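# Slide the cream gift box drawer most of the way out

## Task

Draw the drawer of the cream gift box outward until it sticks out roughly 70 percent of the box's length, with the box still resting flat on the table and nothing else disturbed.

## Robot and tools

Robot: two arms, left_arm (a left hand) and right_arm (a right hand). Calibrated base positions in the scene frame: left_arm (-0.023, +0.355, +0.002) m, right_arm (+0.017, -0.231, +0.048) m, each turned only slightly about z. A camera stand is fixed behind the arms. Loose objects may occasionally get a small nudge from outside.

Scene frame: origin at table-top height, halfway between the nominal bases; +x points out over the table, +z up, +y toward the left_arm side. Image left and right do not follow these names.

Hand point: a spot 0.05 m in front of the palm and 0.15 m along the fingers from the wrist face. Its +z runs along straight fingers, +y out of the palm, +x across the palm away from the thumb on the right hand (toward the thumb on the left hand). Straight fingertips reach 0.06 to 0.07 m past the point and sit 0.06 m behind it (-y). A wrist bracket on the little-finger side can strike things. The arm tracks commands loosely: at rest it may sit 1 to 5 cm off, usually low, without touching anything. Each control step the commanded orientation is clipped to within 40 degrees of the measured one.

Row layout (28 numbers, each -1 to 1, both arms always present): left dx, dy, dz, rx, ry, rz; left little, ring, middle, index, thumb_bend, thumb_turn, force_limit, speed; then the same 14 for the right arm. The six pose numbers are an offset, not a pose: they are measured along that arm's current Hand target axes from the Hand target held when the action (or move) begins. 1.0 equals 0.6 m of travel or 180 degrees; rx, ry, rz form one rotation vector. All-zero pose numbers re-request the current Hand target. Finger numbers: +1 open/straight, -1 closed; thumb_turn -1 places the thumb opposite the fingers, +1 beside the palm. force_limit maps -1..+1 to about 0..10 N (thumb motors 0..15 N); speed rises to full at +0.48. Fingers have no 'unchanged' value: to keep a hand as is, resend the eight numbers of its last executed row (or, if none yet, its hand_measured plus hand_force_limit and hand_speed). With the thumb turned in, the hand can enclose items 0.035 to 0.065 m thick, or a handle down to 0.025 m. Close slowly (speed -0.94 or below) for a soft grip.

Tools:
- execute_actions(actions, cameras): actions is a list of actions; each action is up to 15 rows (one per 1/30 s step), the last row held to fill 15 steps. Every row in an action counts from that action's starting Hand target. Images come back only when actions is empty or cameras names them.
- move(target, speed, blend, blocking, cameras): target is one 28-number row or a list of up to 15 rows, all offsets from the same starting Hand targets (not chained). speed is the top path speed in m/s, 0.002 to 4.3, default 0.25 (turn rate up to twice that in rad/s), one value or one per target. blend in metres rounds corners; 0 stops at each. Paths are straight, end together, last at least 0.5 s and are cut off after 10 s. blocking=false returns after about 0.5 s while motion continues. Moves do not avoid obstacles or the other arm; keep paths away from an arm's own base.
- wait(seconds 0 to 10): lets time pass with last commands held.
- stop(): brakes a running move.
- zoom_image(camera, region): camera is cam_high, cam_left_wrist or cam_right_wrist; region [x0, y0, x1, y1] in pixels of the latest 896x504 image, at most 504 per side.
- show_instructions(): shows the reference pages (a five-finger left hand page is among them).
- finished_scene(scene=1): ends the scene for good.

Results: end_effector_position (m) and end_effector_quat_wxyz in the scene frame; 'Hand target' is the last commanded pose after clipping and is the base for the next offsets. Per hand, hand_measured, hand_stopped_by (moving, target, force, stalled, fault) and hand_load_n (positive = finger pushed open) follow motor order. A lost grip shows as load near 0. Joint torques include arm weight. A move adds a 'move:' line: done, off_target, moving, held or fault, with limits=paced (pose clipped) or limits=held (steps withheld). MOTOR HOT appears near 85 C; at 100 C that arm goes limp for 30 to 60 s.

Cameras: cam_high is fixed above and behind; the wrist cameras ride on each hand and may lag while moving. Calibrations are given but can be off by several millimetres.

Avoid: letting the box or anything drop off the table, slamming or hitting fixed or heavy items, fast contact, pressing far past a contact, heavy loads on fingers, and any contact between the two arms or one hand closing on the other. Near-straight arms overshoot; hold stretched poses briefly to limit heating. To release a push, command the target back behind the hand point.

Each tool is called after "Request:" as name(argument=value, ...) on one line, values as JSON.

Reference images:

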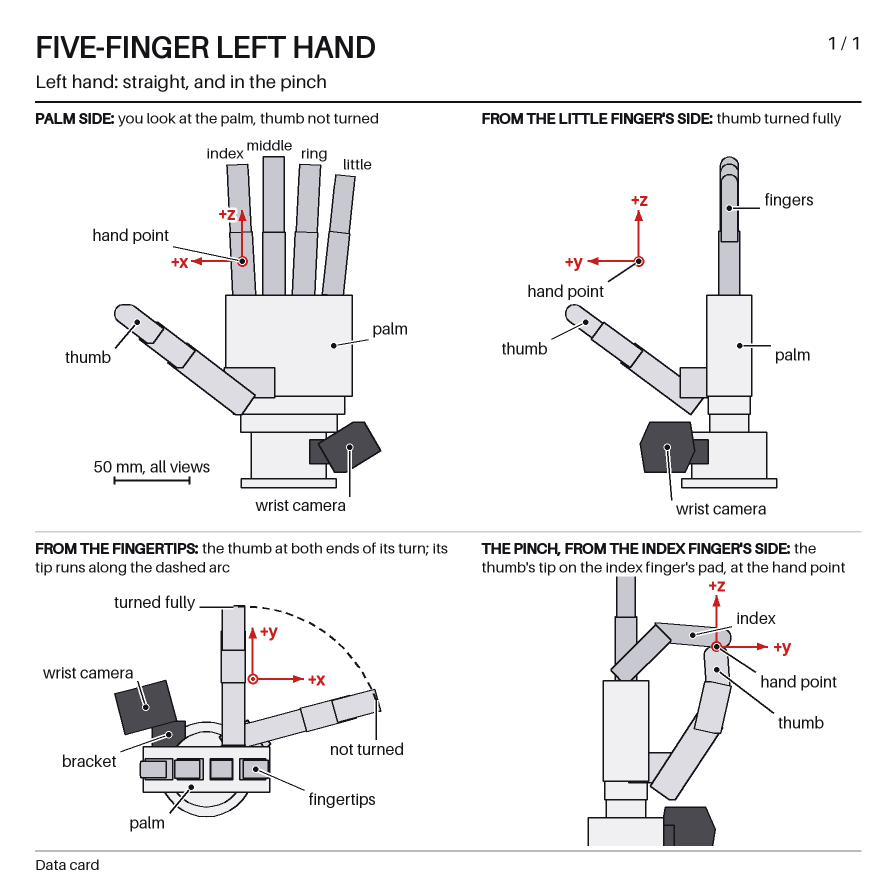

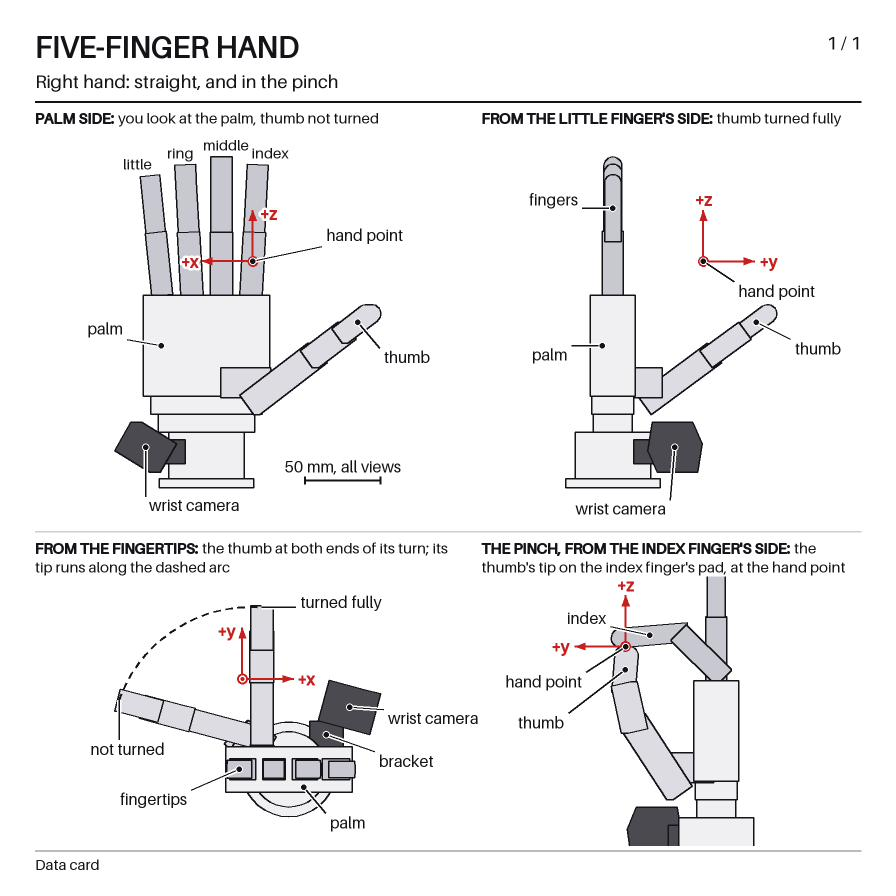

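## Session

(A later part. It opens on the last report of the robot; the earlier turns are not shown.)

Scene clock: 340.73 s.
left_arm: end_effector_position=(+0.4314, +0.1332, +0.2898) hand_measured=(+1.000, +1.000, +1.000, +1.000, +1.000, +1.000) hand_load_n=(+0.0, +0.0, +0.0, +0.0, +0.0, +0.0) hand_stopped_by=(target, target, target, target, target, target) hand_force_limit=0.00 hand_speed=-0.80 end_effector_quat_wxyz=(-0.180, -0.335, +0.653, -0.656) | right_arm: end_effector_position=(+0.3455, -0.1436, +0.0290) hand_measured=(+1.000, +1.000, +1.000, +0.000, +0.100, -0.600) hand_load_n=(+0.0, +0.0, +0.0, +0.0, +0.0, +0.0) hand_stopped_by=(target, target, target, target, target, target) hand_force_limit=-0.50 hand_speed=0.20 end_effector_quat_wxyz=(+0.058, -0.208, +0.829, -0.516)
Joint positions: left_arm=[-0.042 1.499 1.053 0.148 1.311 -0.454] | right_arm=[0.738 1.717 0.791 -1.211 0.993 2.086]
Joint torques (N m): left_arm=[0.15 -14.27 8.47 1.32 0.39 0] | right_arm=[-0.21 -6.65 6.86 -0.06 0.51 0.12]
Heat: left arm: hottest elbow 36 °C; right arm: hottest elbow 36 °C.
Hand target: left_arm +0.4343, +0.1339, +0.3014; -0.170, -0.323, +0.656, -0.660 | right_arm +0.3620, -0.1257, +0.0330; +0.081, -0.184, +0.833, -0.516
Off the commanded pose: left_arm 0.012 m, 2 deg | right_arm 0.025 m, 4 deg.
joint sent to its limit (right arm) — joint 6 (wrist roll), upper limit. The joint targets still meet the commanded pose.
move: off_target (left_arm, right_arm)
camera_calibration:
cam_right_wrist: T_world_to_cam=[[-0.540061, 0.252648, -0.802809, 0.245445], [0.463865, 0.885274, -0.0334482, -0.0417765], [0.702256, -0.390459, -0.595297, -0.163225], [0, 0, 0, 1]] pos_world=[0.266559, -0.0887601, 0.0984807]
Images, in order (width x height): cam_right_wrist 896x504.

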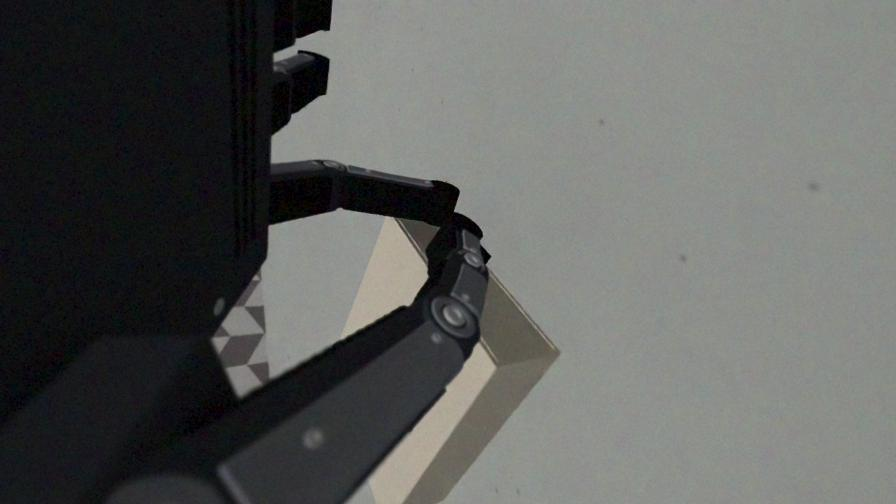

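Request:
move(target=[0,0,0,0,0,0, 1,1,1,1,1,1,0,-0.8, -0.017,0.013,-0.0025,0,0,0, 1,1,1,0.0,0.1,-0.6,-0.5,0.2], cameras=["cam_right_wrist"], speed=0.06)

Request:
zoom_image(camera="cam_right_wrist", region=[380, 120, 620, 340])

Scene clock: 359.07 s.
left_arm: end_effector_position=(+0.4314, +0.1332, +0.2898) hand_measured=(+1.000, +1.000, +1.000, +1.000, +1.000, +1.000) hand_load_n=(+0.0, +0.0, +0.0, +0.0, +0.0, +0.0) hand_stopped_by=(target, target, target, target, target, target) hand_force_limit=0.00 hand_speed=-0.80 end_effector_quat_wxyz=(-0.180, -0.335, +0.653, -0.656) | right_arm: end_effector_position=(+0.3539, -0.1348, +0.0228) hand_measured=(+1.000, +1.000, +1.000, +0.000, +0.100, -0.600) hand_load_n=(+0.0, +0.0, +0.0, +0.0, -0.5, +0.0) hand_stopped_by=(target, target, target, target, target, target) hand_force_limit=-0.50 hand_speed=0.20 end_effector_quat_wxyz=(+0.059, -0.208, +0.830, -0.515)
Joint positions: left_arm=[-0.042 1.499 1.053 0.148 1.311 -0.454] | right_arm=[0.741 1.753 0.822 -1.203 0.99 2.087]
Joint torques (N m): left_arm=[-0.03 -14.56 8.5 1.36 0.39 0.03] | right_arm=[-0.15 -6.89 6.68 -0.06 0.53 0.14]
Heat: left arm: hottest elbow 36 °C; right arm: hottest elbow 36 °C.
Hand target: left_arm +0.4343, +0.1339, +0.3014; -0.170, -0.323, +0.656, -0.660 | right_arm +0.3693, -0.1175, +0.0261; +0.081, -0.183, +0.833, -0.516
Off the commanded pose: left_arm 0.012 m, 2 deg | right_arm 0.023 m, 4 deg.
joint sent to its limit (right arm) — joint 6 (wrist roll), upper limit. The joint targets still meet the commanded pose.
move: off_target (left_arm, right_arm)
camera_calibration:
cam_right_wrist: T_world_to_cam=[[-0.539669, 0.254696, -0.802426, 0.242982], [0.462552, 0.88609, -0.0298361, -0.0532178], [0.703422, -0.387266, -0.596005, -0.169477], [0, 0, 0, 1]] pos_world=[0.27496, -0.0803636, 0.0923777]
Images, in order (width x height): cam_right_wrist 896x504.

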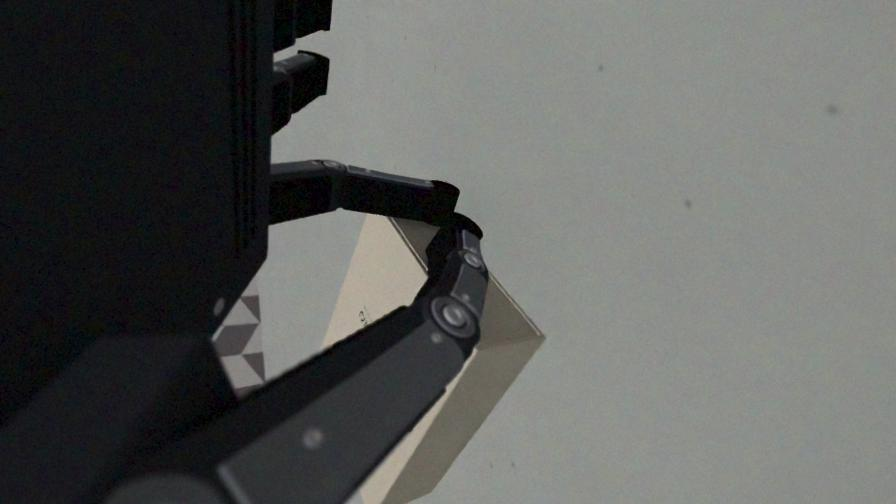

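Scaled by 2.100.

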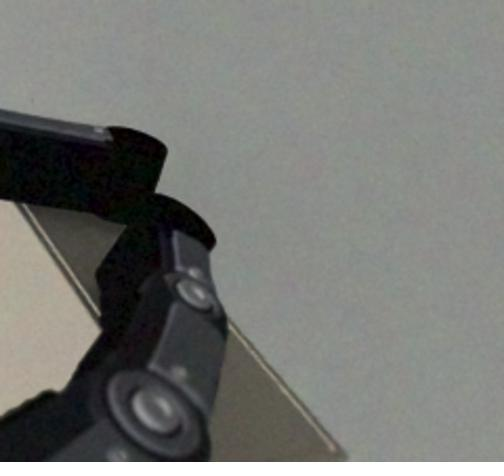

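Request:
execute_actions(actions=[[[0,0,0,0,0,0, 1,1,1,1,1,1,0,-0.8, 0,0,0,0,0,0, 1,1,1,0.0,0.35,-0.6,-0.5,0.2]]], cameras=["cam_right_wrist","cam_left_wrist"])

Request:
zoom_image(camera="cam_right_wrist", region=[380, 120, 620, 340])

Request:
zoom_image(camera="cam_left_wrist", region=[120, 10, 280, 170])

Scene clock: 386.77 s.
left_arm: end_effector_position=(+0.4314, +0.1332, +0.2898) hand_measured=(+1.000, +1.000, +1.000, +1.000, +1.000, +1.000) hand_load_n=(+0.0, +0.5, +0.0, +0.0, +0.0, -0.5) hand_stopped_by=(target, target, target, target, target, target) hand_force_limit=0.00 hand_speed=-0.80 end_effector_quat_wxyz=(-0.180, -0.335, +0.653, -0.656) | right_arm: end_effector_position=(+0.3539, -0.1348, +0.0228) hand_measured=(+1.000, +1.000, +1.000, +0.000, +0.350, -0.600) hand_load_n=(+0.0, +0.0, +0.0, +0.0, +0.0, +0.0) hand_stopped_by=(target, target, target, target, target, target) hand_force_limit=-0.50 hand_speed=0.20 end_effector_quat_wxyz=(+0.059, -0.208, +0.830, -0.515)
Joint positions: left_arm=[-0.042 1.499 1.053 0.148 1.311 -0.454] | right_arm=[0.741 1.753 0.822 -1.203 0.99 2.087]
Joint torques (N m): left_arm=[0.26 -14.51 8.5 1.36 0.39 0.02] | right_arm=[0.44 -6.77 6.58 -0.01 0.53 0.17]
Heat: left arm: hottest elbow 36 °C; right arm: hottest elbow 36 °C.
Hand target: left_arm +0.4343, +0.1339, +0.3014; -0.170, -0.323, +0.656, -0.660 | right_arm +0.3693, -0.1175, +0.0261; +0.081, -0.183, +0.833, -0.516
Off the commanded pose: left_arm 0.012 m, 2 deg | right_arm 0.023 m, 4 deg.
joint sent to its limit (right arm) — joint 6 (wrist roll), upper limit. The joint targets still meet the commanded pose.
camera_calibration:
cam_left_wrist: T_world_to_cam=[[0.408564, 0.0106793, 0.912667, -0.435418], [-0.858681, 0.343482, 0.380377, 0.208927], [-0.309422, -0.939099, 0.149504, 0.329285], [0, 0, 0, 1]] pos_world=[0.459186, 0.242119, 0.268691]
cam_right_wrist: T_world_to_cam=[[-0.539669, 0.254696, -0.802426, 0.242982], [0.462552, 0.88609, -0.0298361, -0.0532178], [0.703422, -0.387266, -0.596005, -0.169477], [0, 0, 0, 1]] pos_world=[0.27496, -0.0803636, 0.0923777]
Images, in order (width x height): cam_left_wrist 896x504, cam_right_wrist 896x504.

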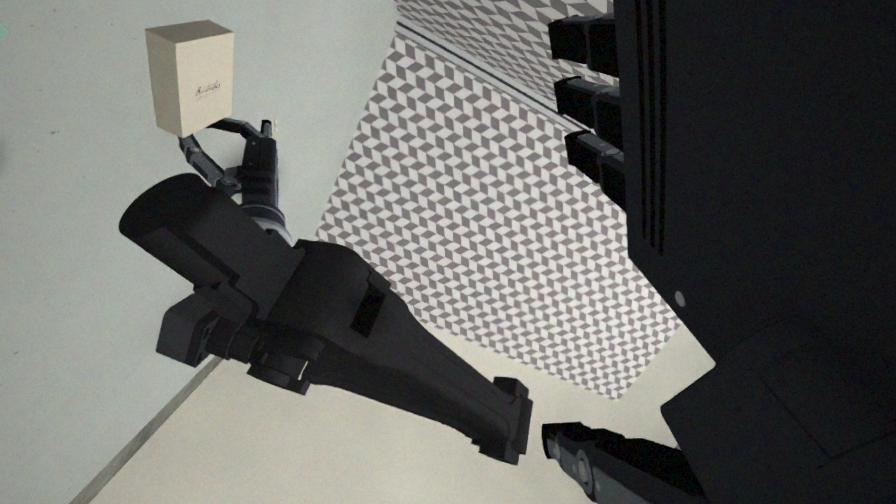

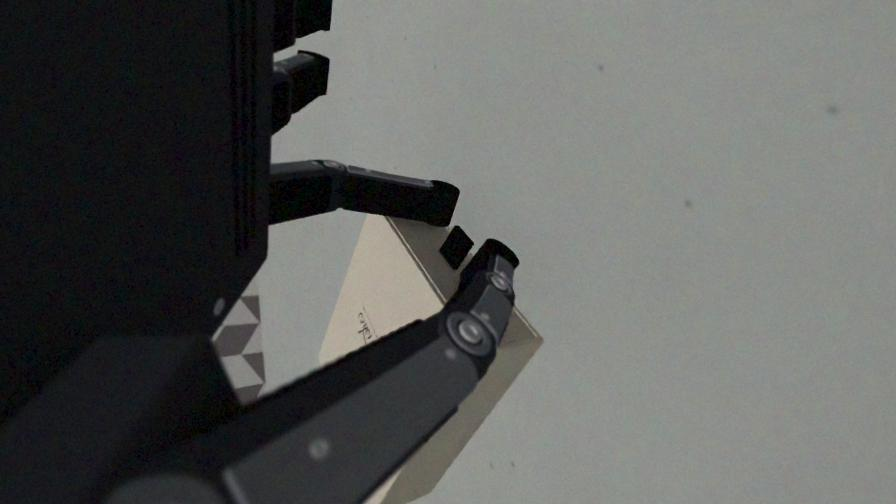

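Scaled by 2.100.

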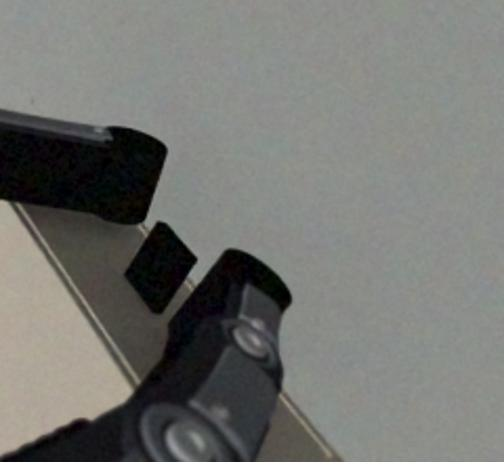

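Scaled by 3.150.

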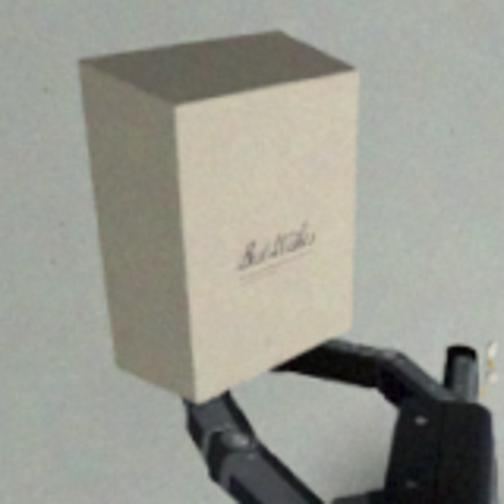

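Request:
move(target=[0,0,0,0,0,0, 1,1,1,1,1,1,0,-0.8, -0.0095,0.0088,0,0,0,0, 1,1,1,0.0,0.35,-0.6,-0.5,0.2], cameras=["cam_right_wrist"], speed=0.05)

Request:
zoom_image(camera="cam_right_wrist", region=[380, 120, 620, 340])

Scene clock: 395.17 s.
left_arm: end_effector_position=(+0.4314, +0.1332, +0.2898) hand_measured=(+1.000, +1.000, +1.000, +1.000, +1.000, +1.000) hand_load_n=(+0.0, +0.0, +0.0, +0.0, +0.0, +0.0) hand_stopped_by=(target, target, target, target, target, target) hand_force_limit=0.00 hand_speed=-0.80 end_effector_quat_wxyz=(-0.180, -0.335, +0.653, -0.656) | right_arm: end_effector_position=(+0.3580, -0.1308, +0.0187) hand_measured=(+1.000, +1.000, +1.000, +0.000, +0.350, -0.600) hand_load_n=(+0.0, +0.0, +0.0, -0.5, +0.0, +0.0) hand_stopped_by=(target, target, target, target, target, target) hand_force_limit=-0.50 hand_speed=0.20 end_effector_quat_wxyz=(+0.060, -0.209, +0.830, -0.514)
Joint positions: left_arm=[-0.042 1.499 1.053 0.148 1.311 -0.454] | right_arm=[0.742 1.773 0.836 -1.197 0.99 2.087]
Joint torques (N m): left_arm=[0.09 -14.27 8.57 1.33 0.41 0] | right_arm=[0.62 -7.47 6.39 0.06 0.45 0.17]
Heat: left arm: hottest elbow 36 °C; right arm: hottest elbow 36 °C.
Hand target: left_arm +0.4343, +0.1339, +0.3014; -0.170, -0.323, +0.656, -0.660 | right_arm +0.3734, -0.1131, +0.0212; +0.081, -0.183, +0.833, -0.516
Off the commanded pose: left_arm 0.012 m, 2 deg | right_arm 0.023 m, 4 deg.
joint sent to its limit (right arm) — joint 6 (wrist roll), upper limit. The joint targets still meet the commanded pose.
move: off_target (left_arm, right_arm)
camera_calibration:
cam_right_wrist: T_world_to_cam=[[-0.539724, 0.255104, -0.80226, 0.240889], [0.461911, 0.886456, -0.0288761, -0.0585227], [0.703801, -0.386158, -0.596277, -0.173222], [0, 0, 0, 1]] pos_world=[0.27896, -0.0764651, 0.088277]
Images, in order (width x height): cam_right_wrist 896x504.

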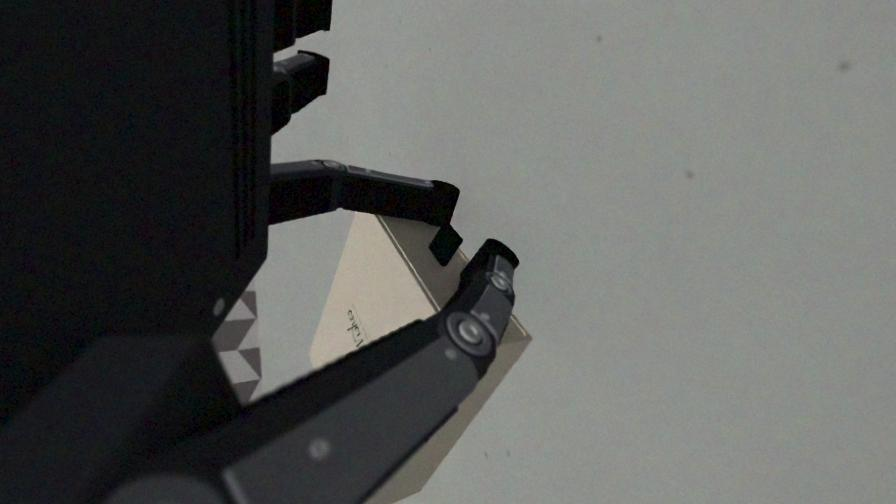

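Scaled by 2.100.

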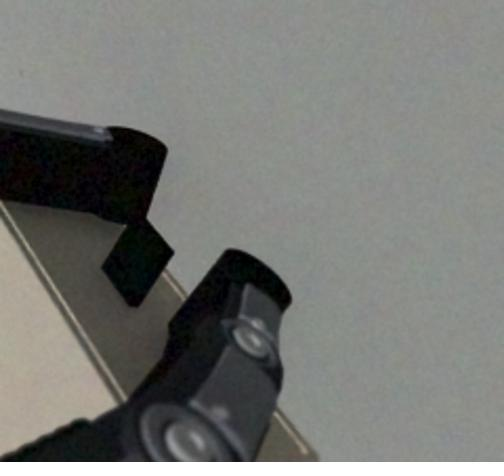

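Request:
wait(seconds=0.1, cameras=["cam_high","cam_left_wrist","cam_right_wrist"])

Request:
zoom_image(camera="cam_left_wrist", region=[120, 10, 280, 170])

Request:
zoom_image(camera="cam_high", region=[440, 170, 540, 270])

Scene clock: 415.00 s.
left_arm: end_effector_position=(+0.4314, +0.1332, +0.2898) hand_measured=(+1.000, +1.000, +1.000, +1.000, +1.000, +1.000) hand_load_n=(+0.0, +0.0, +0.0, +0.0, +0.0, +0.0) hand_stopped_by=(target, target, target, target, target, target) hand_force_limit=0.00 hand_speed=-0.80 end_effector_quat_wxyz=(-0.180, -0.335, +0.653, -0.656) | right_arm: end_effector_position=(+0.3580, -0.1308, +0.0187) hand_measured=(+1.000, +1.000, +1.000, +0.000, +0.350, -0.600) hand_load_n=(-0.5, +0.0, +0.0, -0.5, +0.0, +0.0) hand_stopped_by=(target, target, target, target, target, target) hand_force_limit=-0.50 hand_speed=0.20 end_effector_quat_wxyz=(+0.060, -0.209, +0.830, -0.514)
Joint positions: left_arm=[-0.042 1.499 1.053 0.148 1.311 -0.454] | right_arm=[0.742 1.773 0.836 -1.197 0.99 2.087]
Joint torques (N m): left_arm=[0.09 -14.21 8.46 1.31 0.39 0.01] | right_arm=[-0.15 -6.77 6.72 -0.02 0.53 0.17]
Heat: left arm: hottest elbow 36 °C; right arm: hottest elbow 36 °C.
Hand target: left_arm +0.4343, +0.1339, +0.3014; -0.170, -0.323, +0.656, -0.660 | right_arm +0.3734, -0.1131, +0.0212; +0.081, -0.183, +0.833, -0.516
Off the commanded pose: left_arm 0.012 m, 2 deg | right_arm 0.023 m, 4 deg.
wait: 0.10 s; at rest from the start
camera_calibration:
cam_left_wrist: T_world_to_cam=[[0.408564, 0.0106793, 0.912667, -0.435418], [-0.858681, 0.343482, 0.380377, 0.208927], [-0.309422, -0.939099, 0.149504, 0.329285], [0, 0, 0, 1]] pos_world=[0.459186, 0.242119, 0.268691]
cam_right_wrist: T_world_to_cam=[[-0.539724, 0.255104, -0.80226, 0.240889], [0.461911, 0.886456, -0.0288761, -0.0585227], [0.703801, -0.386158, -0.596277, -0.173222], [0, 0, 0, 1]] pos_world=[0.27896, -0.0764651, 0.088277]

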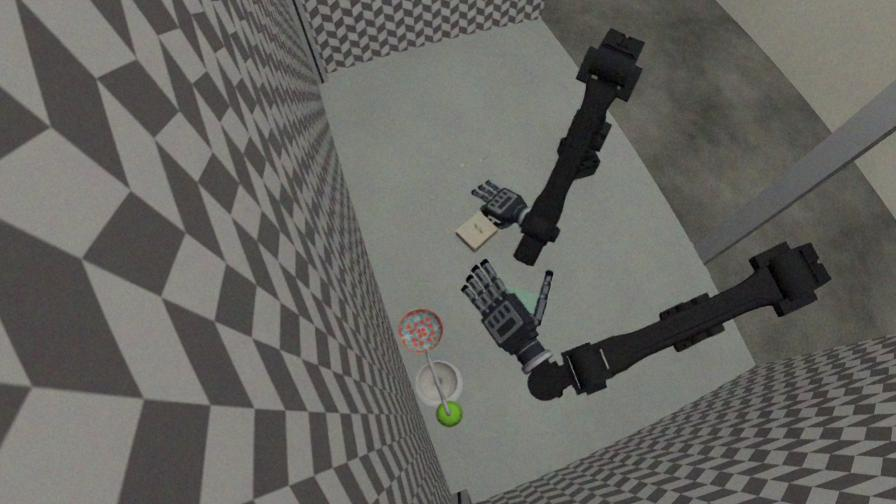

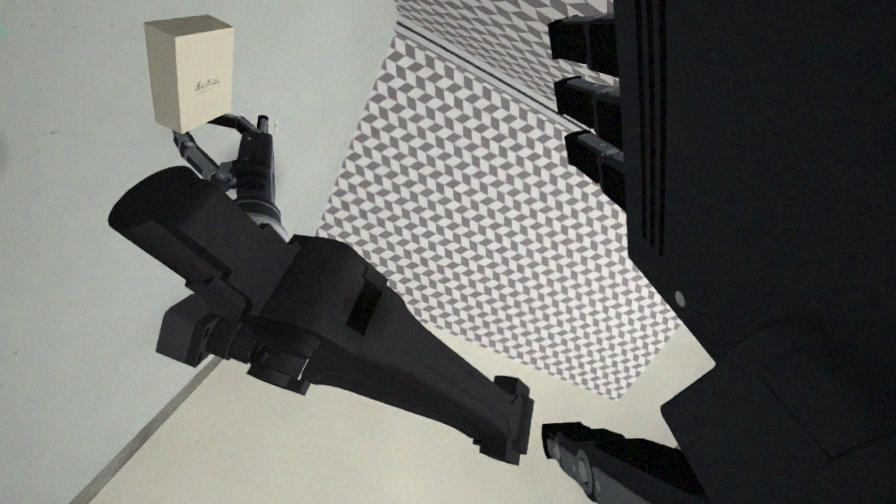

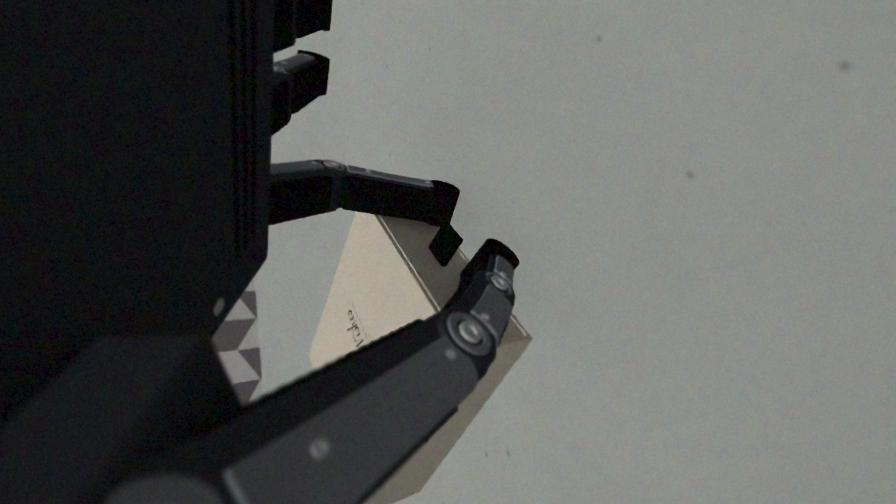

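Scaled by 3.150.

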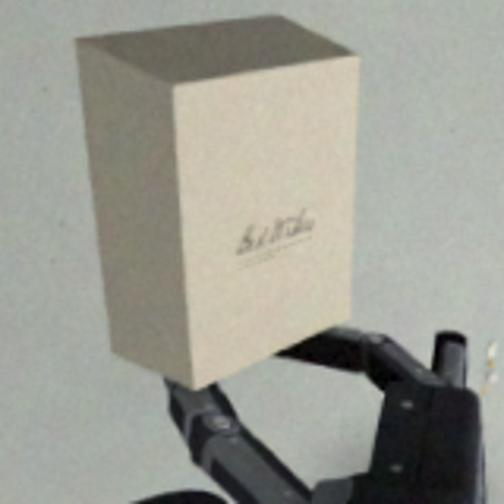

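Scaled by 5.040.

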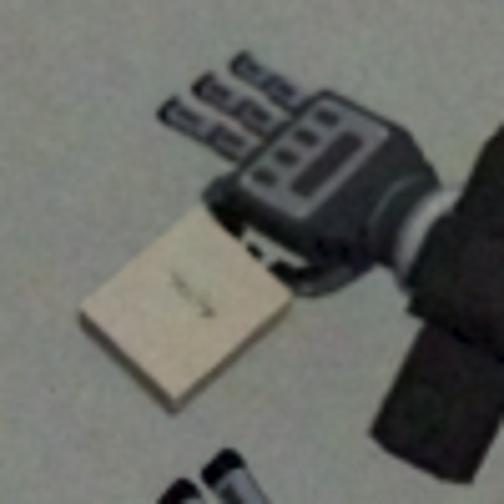

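Request:
move(target=[0,0,0,0,0,0, 1,1,1,1,1,1,0,-0.8, 0.0008,0,-0.0075,0,0,0, 1,1,1,0.0,0.35,-0.6,-0.5,0.2], cameras=["cam_right_wrist"], speed=0.05)

Request:
zoom_image(camera="cam_right_wrist", region=[380, 140, 560, 320])

Scene clock: 467.03 s.
left_arm: end_effector_position=(+0.4314, +0.1332, +0.2898) hand_measured=(+1.000, +1.000, +1.000, +1.000, +1.000, +1.000) hand_load_n=(+0.5, +0.0, +0.0, +0.0, +0.0, +0.0) hand_stopped_by=(target, target, target, target, target, target) hand_force_limit=0.00 hand_speed=-0.80 end_effector_quat_wxyz=(-0.180, -0.335, +0.653, -0.656) | right_arm: end_effector_position=(+0.3574, -0.1285, +0.0187) hand_measured=(+1.000, +1.000, +1.000, +0.000, +0.350, -0.600) hand_load_n=(+0.0, +0.0, +0.0, +0.5, +0.0, +0.0) hand_stopped_by=(target, target, target, target, target, target) hand_force_limit=-0.50 hand_speed=0.20 end_effector_quat_wxyz=(+0.062, -0.210, +0.830, -0.514)
Joint positions: left_arm=[-0.042 1.499 1.053 0.148 1.311 -0.454] | right_arm=[0.749 1.773 0.836 -1.197 0.989 2.089]
Joint torques (N m): left_arm=[0.21 -14.51 8.53 1.37 0.4 0.01] | right_arm=[0.32 -6.95 6.58 -0.28 0.31 0.15]
Heat: left arm: hottest elbow 36 °C; right arm: hottest elbow 36 °C.
Hand target: left_arm +0.4343, +0.1339, +0.3014; -0.170, -0.323, +0.656, -0.660 | right_arm +0.3714, -0.1095, +0.0232; +0.081, -0.184, +0.833, -0.516
Off the commanded pose: left_arm 0.012 m, 2 deg | right_arm 0.024 m, 4 deg.
joint sent to its limit (right arm) — joint 6 (wrist roll), upper limit. The joint targets are off in orientation, not in position.
move: off_target (left_arm, right_arm)
camera_calibration:
cam_right_wrist: T_world_to_cam=[[-0.539522, 0.253571, -0.802881, 0.239669], [0.457698, 0.888701, -0.0268905, -0.0585773], [0.706703, -0.381985, -0.595532, -0.172412], [0, 0, 0, 1]] pos_world=[0.277961, -0.0745741, 0.0881732]
Images, in order (width x height): cam_right_wrist 896x504.

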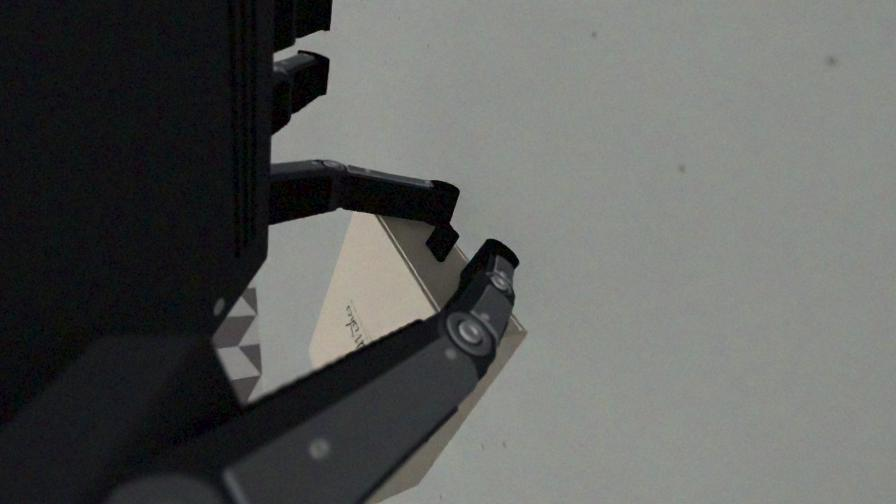

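Scaled by 2.800.

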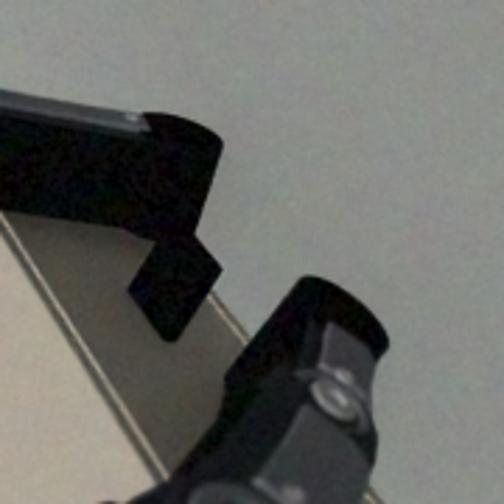

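Request:
execute_actions(actions=[[[0,0,0,0,0,0, 1,1,1,1,1,1,0,-0.8, 0,0,0,0,0,0, 1,1,1,0.0,0.1,-0.6,-0.5,-0.2]]], cameras=["cam_right_wrist"])

Request:
zoom_image(camera="cam_right_wrist", region=[380, 140, 560, 320])

Scene clock: 476.20 s.
left_arm: end_effector_position=(+0.4314, +0.1332, +0.2898) hand_measured=(+1.000, +1.000, +1.000, +1.000, +1.000, +1.000) hand_load_n=(+0.0, -0.5, +0.0, +0.0, +0.0, +0.0) hand_stopped_by=(target, target, target, target, target, target) hand_force_limit=0.00 hand_speed=-0.80 end_effector_quat_wxyz=(-0.180, -0.335, +0.653, -0.656) | right_arm: end_effector_position=(+0.3575, -0.1285, +0.0187) hand_measured=(+1.000, +1.000, +1.000, +0.000, +0.100, -0.600) hand_load_n=(-0.5, +0.0, +0.0, +1.0, +0.0, +0.0) hand_stopped_by=(target, target, target, target, target, target) hand_force_limit=-0.50 hand_speed=-0.20 end_effector_quat_wxyz=(+0.062, -0.210, +0.830, -0.514)
Joint positions: left_arm=[-0.042 1.499 1.053 0.148 1.311 -0.454] | right_arm=[0.749 1.773 0.836 -1.197 0.989 2.09]
Joint torques (N m): left_arm=[0.5 -14.33 8.44 1.35 0.39 0.01] | right_arm=[0.62 -7.06 6.74 -0.38 0.31 0.11]
Heat: left arm: hottest elbow 36 °C; right arm: hottest elbow 36 °C.
Hand target: left_arm +0.4343, +0.1339, +0.3014; -0.170, -0.323, +0.656, -0.660 | right_arm +0.3714, -0.1095, +0.0232; +0.081, -0.184, +0.833, -0.516
Off the commanded pose: left_arm 0.012 m, 2 deg | right_arm 0.024 m, 4 deg.
joint sent to its limit (right arm) — joint 6 (wrist roll), upper limit. The joint targets are off in orientation, not in position.
camera_calibration:
cam_right_wrist: T_world_to_cam=[[-0.539203, 0.253753, -0.803038, 0.239607], [0.457904, 0.888601, -0.0266712, -0.0586616], [0.706813, -0.382095, -0.595331, -0.172469], [0, 0, 0, 1]] pos_world=[0.277961, -0.0745737, 0.0881726]
Images, in order (width x height): cam_right_wrist 896x504.

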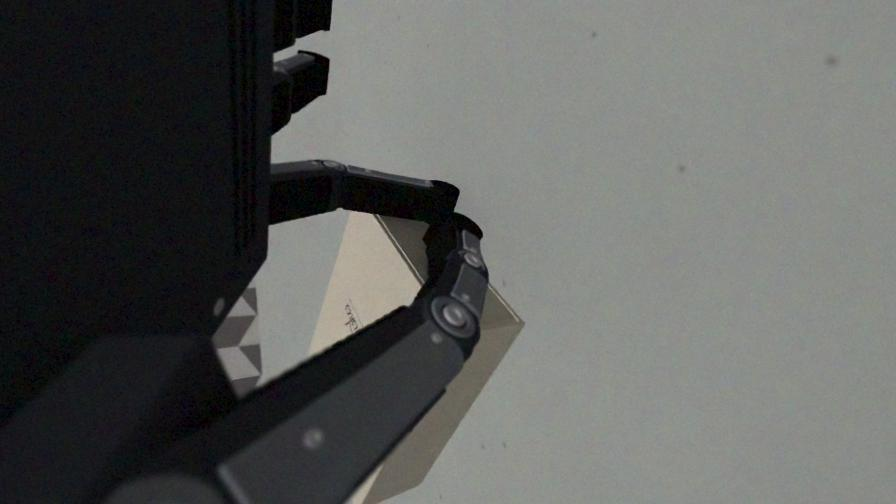

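Scaled by 2.800.

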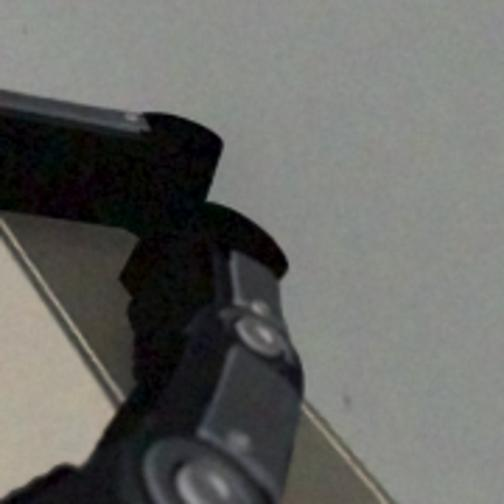

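Request:
execute_actions(actions=[[[0,0,0,0,0,0, 1,1,1,1,1,1,0,-0.8, 0,0,0,0,0,0, 1,1,1,-0.4,0.1,-0.6,-0.3,-0.8]],[[0,0,0,0,0,0, 1,1,1,1,1,1,0,-0.8, 0,0,0,0,0,0, 1,1,1,-0.4,0.1,-0.6,-0.3,-0.8]],[[0,0,0,0,0,0, 1,1,1,1,1,1,0,-0.8, 0,0,0,0,0,0, 1,1,1,-0.4,0.1,-0.6,-0.3,-0.8]]], cameras=["cam_right_wrist"])

Request:
zoom_image(camera="cam_right_wrist", region=[380, 140, 560, 320])

Scene clock: 483.57 s.
left_arm: end_effector_position=(+0.4314, +0.1332, +0.2898) hand_measured=(+1.000, +1.000, +1.000, +1.000, +1.000, +1.000) hand_load_n=(+0.0, +0.5, +0.0, +0.0, +0.0, +0.0) hand_stopped_by=(target, target, target, target, target, target) hand_force_limit=0.00 hand_speed=-0.80 end_effector_quat_wxyz=(-0.180, -0.335, +0.653, -0.656) | right_arm: end_effector_position=(+0.3576, -0.1263, +0.0185) hand_measured=(+1.000, +1.000, +1.000, -0.108, +0.100, -0.600) hand_load_n=(+0.0, +0.0, +0.0, +6.5, +2.0, +0.5) hand_stopped_by=(target, target, target, force, target, target) hand_force_limit=-0.30 hand_speed=-0.80 end_effector_quat_wxyz=(+0.062, -0.210, +0.831, -0.511)
Joint positions: left_arm=[-0.042 1.499 1.053 0.148 1.311 -0.454] | right_arm=[0.751 1.773 0.839 -1.197 0.983 2.09]
Joint torques (N m): left_arm=[-0.03 -14.33 8.54 1.26 0.4 0.02] | right_arm=[0.44 -6.89 6.61 -0.42 0.53 0.18]
Heat: left arm: hottest elbow 36 °C; right arm: hottest elbow 36 °C.
Hand target: left_arm +0.4343, +0.1339, +0.3014; -0.170, -0.323, +0.656, -0.660 | right_arm +0.3714, -0.1095, +0.0232; +0.081, -0.184, +0.833, -0.516
Off the commanded pose: left_arm 0.012 m, 2 deg | right_arm 0.022 m, 4 deg.
joint sent to its limit (right arm) — joint 6 (wrist roll), upper limit. The joint targets are off in orientation, not in position.
camera_calibration:
cam_right_wrist: T_world_to_cam=[[-0.539695, 0.258718, -0.801121, 0.239801], [0.458562, 0.88839, -0.02202, -0.061003], [0.70601, -0.379248, -0.598098, -0.171199], [0, 0, 0, 1]] pos_world=[0.278261, -0.0727733, 0.0883721]
Images, in order (width x height): cam_right_wrist 896x504.

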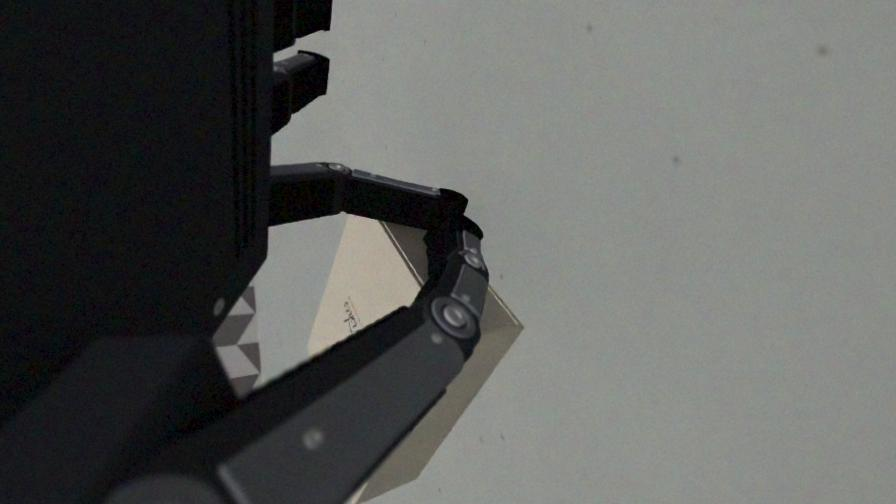

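Scaled by 2.800.

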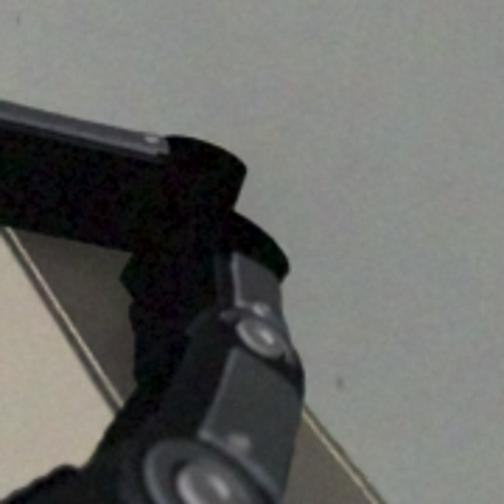

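Request:
move(target=[0,0,0,0,0,0, 1,1,1,1,1,1,0,-0.8, 0.0461,0.0013,0.0032,0,0,0, 1,1,1,-0.4,0.1,-0.6,-0.3,-0.8], cameras=["cam_high","cam_left_wrist","cam_right_wrist"], speed=0.04)

Request:
zoom_image(camera="cam_left_wrist", region=[120, 10, 280, 170])

Request:
zoom_image(camera="cam_high", region=[440, 170, 540, 270])

Request:
zoom_image(camera="cam_right_wrist", region=[380, 140, 560, 320])

Scene clock: 492.70 s.
left_arm: end_effector_position=(+0.4314, +0.1332, +0.2898) hand_measured=(+1.000, +1.000, +1.000, +1.000, +1.000, +1.000) hand_load_n=(+0.0, +0.0, +0.0, +0.0, -0.5, +0.0) hand_stopped_by=(target, target, target, target, target, target) hand_force_limit=0.00 hand_speed=-0.80 end_effector_quat_wxyz=(-0.180, -0.335, +0.653, -0.656) | right_arm: end_effector_position=(+0.3452, -0.1271, +0.0203) hand_measured=(+1.000, +1.000, +1.000, -0.108, +0.100, -0.600) hand_load_n=(+0.0, +0.0, +0.0, +6.0, +2.5, +0.5) hand_stopped_by=(target, target, target, force, target, target) hand_force_limit=-0.30 hand_speed=-0.80 end_effector_quat_wxyz=(+0.068, -0.212, +0.835, -0.503)
Joint positions: left_arm=[-0.042 1.499 1.053 0.148 1.311 -0.454] | right_arm=[0.768 1.735 0.799 -1.18 0.969 2.09]
Joint torques (N m): left_arm=[-0.09 -14.33 8.55 1.33 0.4 0.01] | right_arm=[0.32 -7.82 3.54 -0.08 0.54 0.13]
Heat: left arm: hottest elbow 36 °C; right arm: hottest elbow 35 °C.
Hand target: left_arm +0.4343, +0.1339, +0.3014; -0.170, -0.323, +0.656, -0.660 | right_arm +0.3464, -0.1215, +0.0232; +0.081, -0.184, +0.833, -0.516
Off the commanded pose: left_arm 0.012 m, 2 deg | right_arm 0.006 m, 4 deg.
joint sent to its limit (right arm) — joint 6 (wrist roll), upper limit. The joint targets are off in orientation, not in position.
move: off_target (left_arm, right_arm)
camera_calibration:
cam_left_wrist: T_world_to_cam=[[0.408564, 0.0106793, 0.912667, -0.435418], [-0.858681, 0.343482, 0.380377, 0.208927], [-0.309422, -0.939099, 0.149504, 0.329285], [0, 0, 0, 1]] pos_world=[0.459186, 0.242119, 0.268691]
cam_right_wrist: T_world_to_cam=[[-0.539702, 0.26879, -0.797793, 0.235942], [0.450017, 0.893013, -0.0035616, -0.0514089], [0.711482, -0.360942, -0.602921, -0.1612], [0, 0, 0, 1]] pos_world=[0.265164, -0.0756942, 0.0908589]

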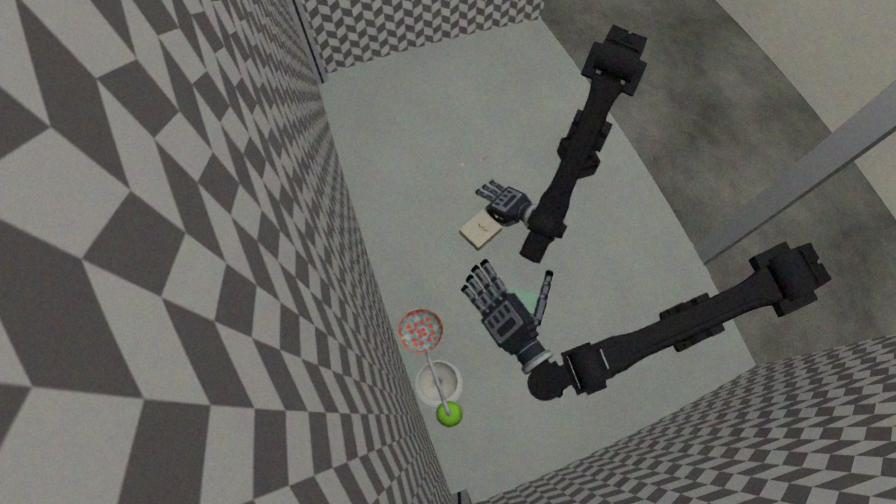

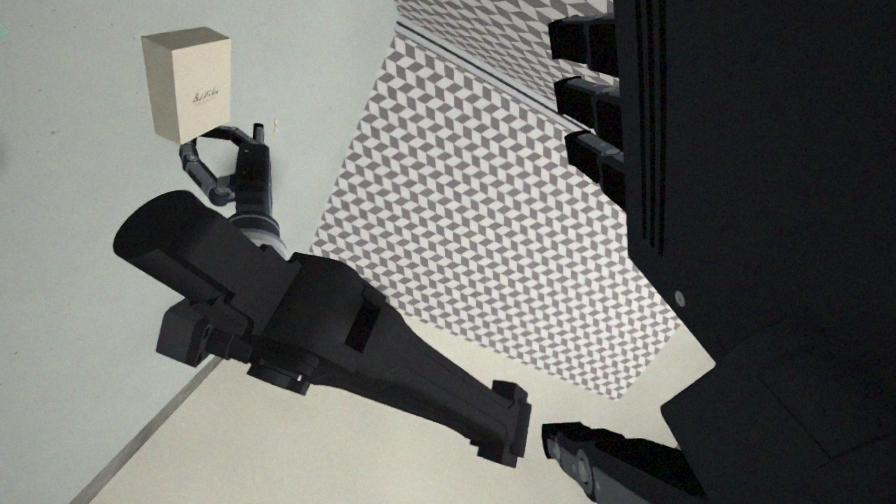

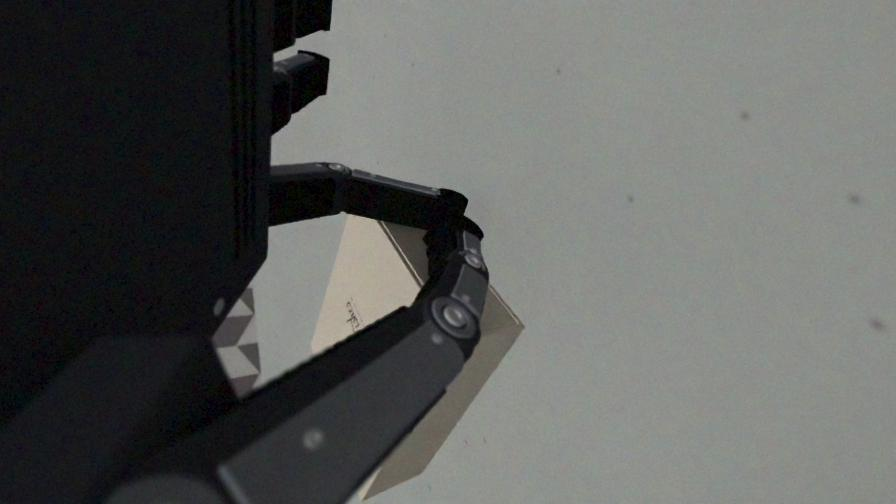

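Scaled by 3.150.

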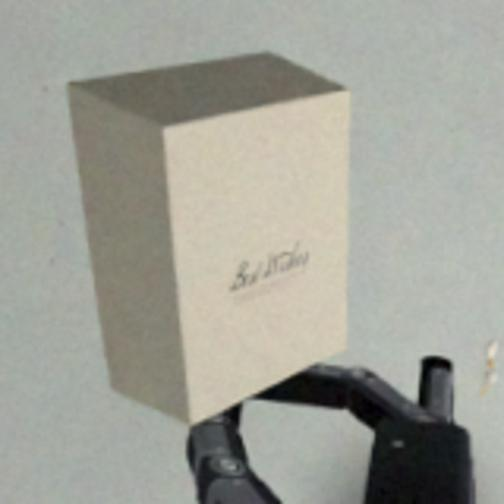

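Scaled by 5.040.

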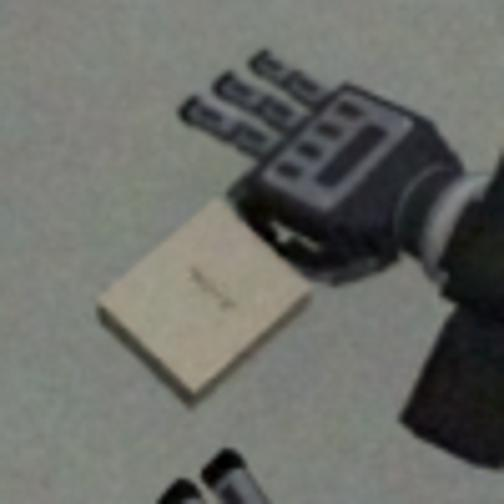

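Scaled by 2.800.

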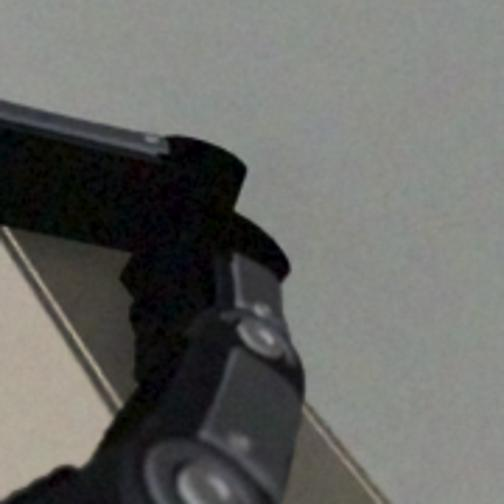

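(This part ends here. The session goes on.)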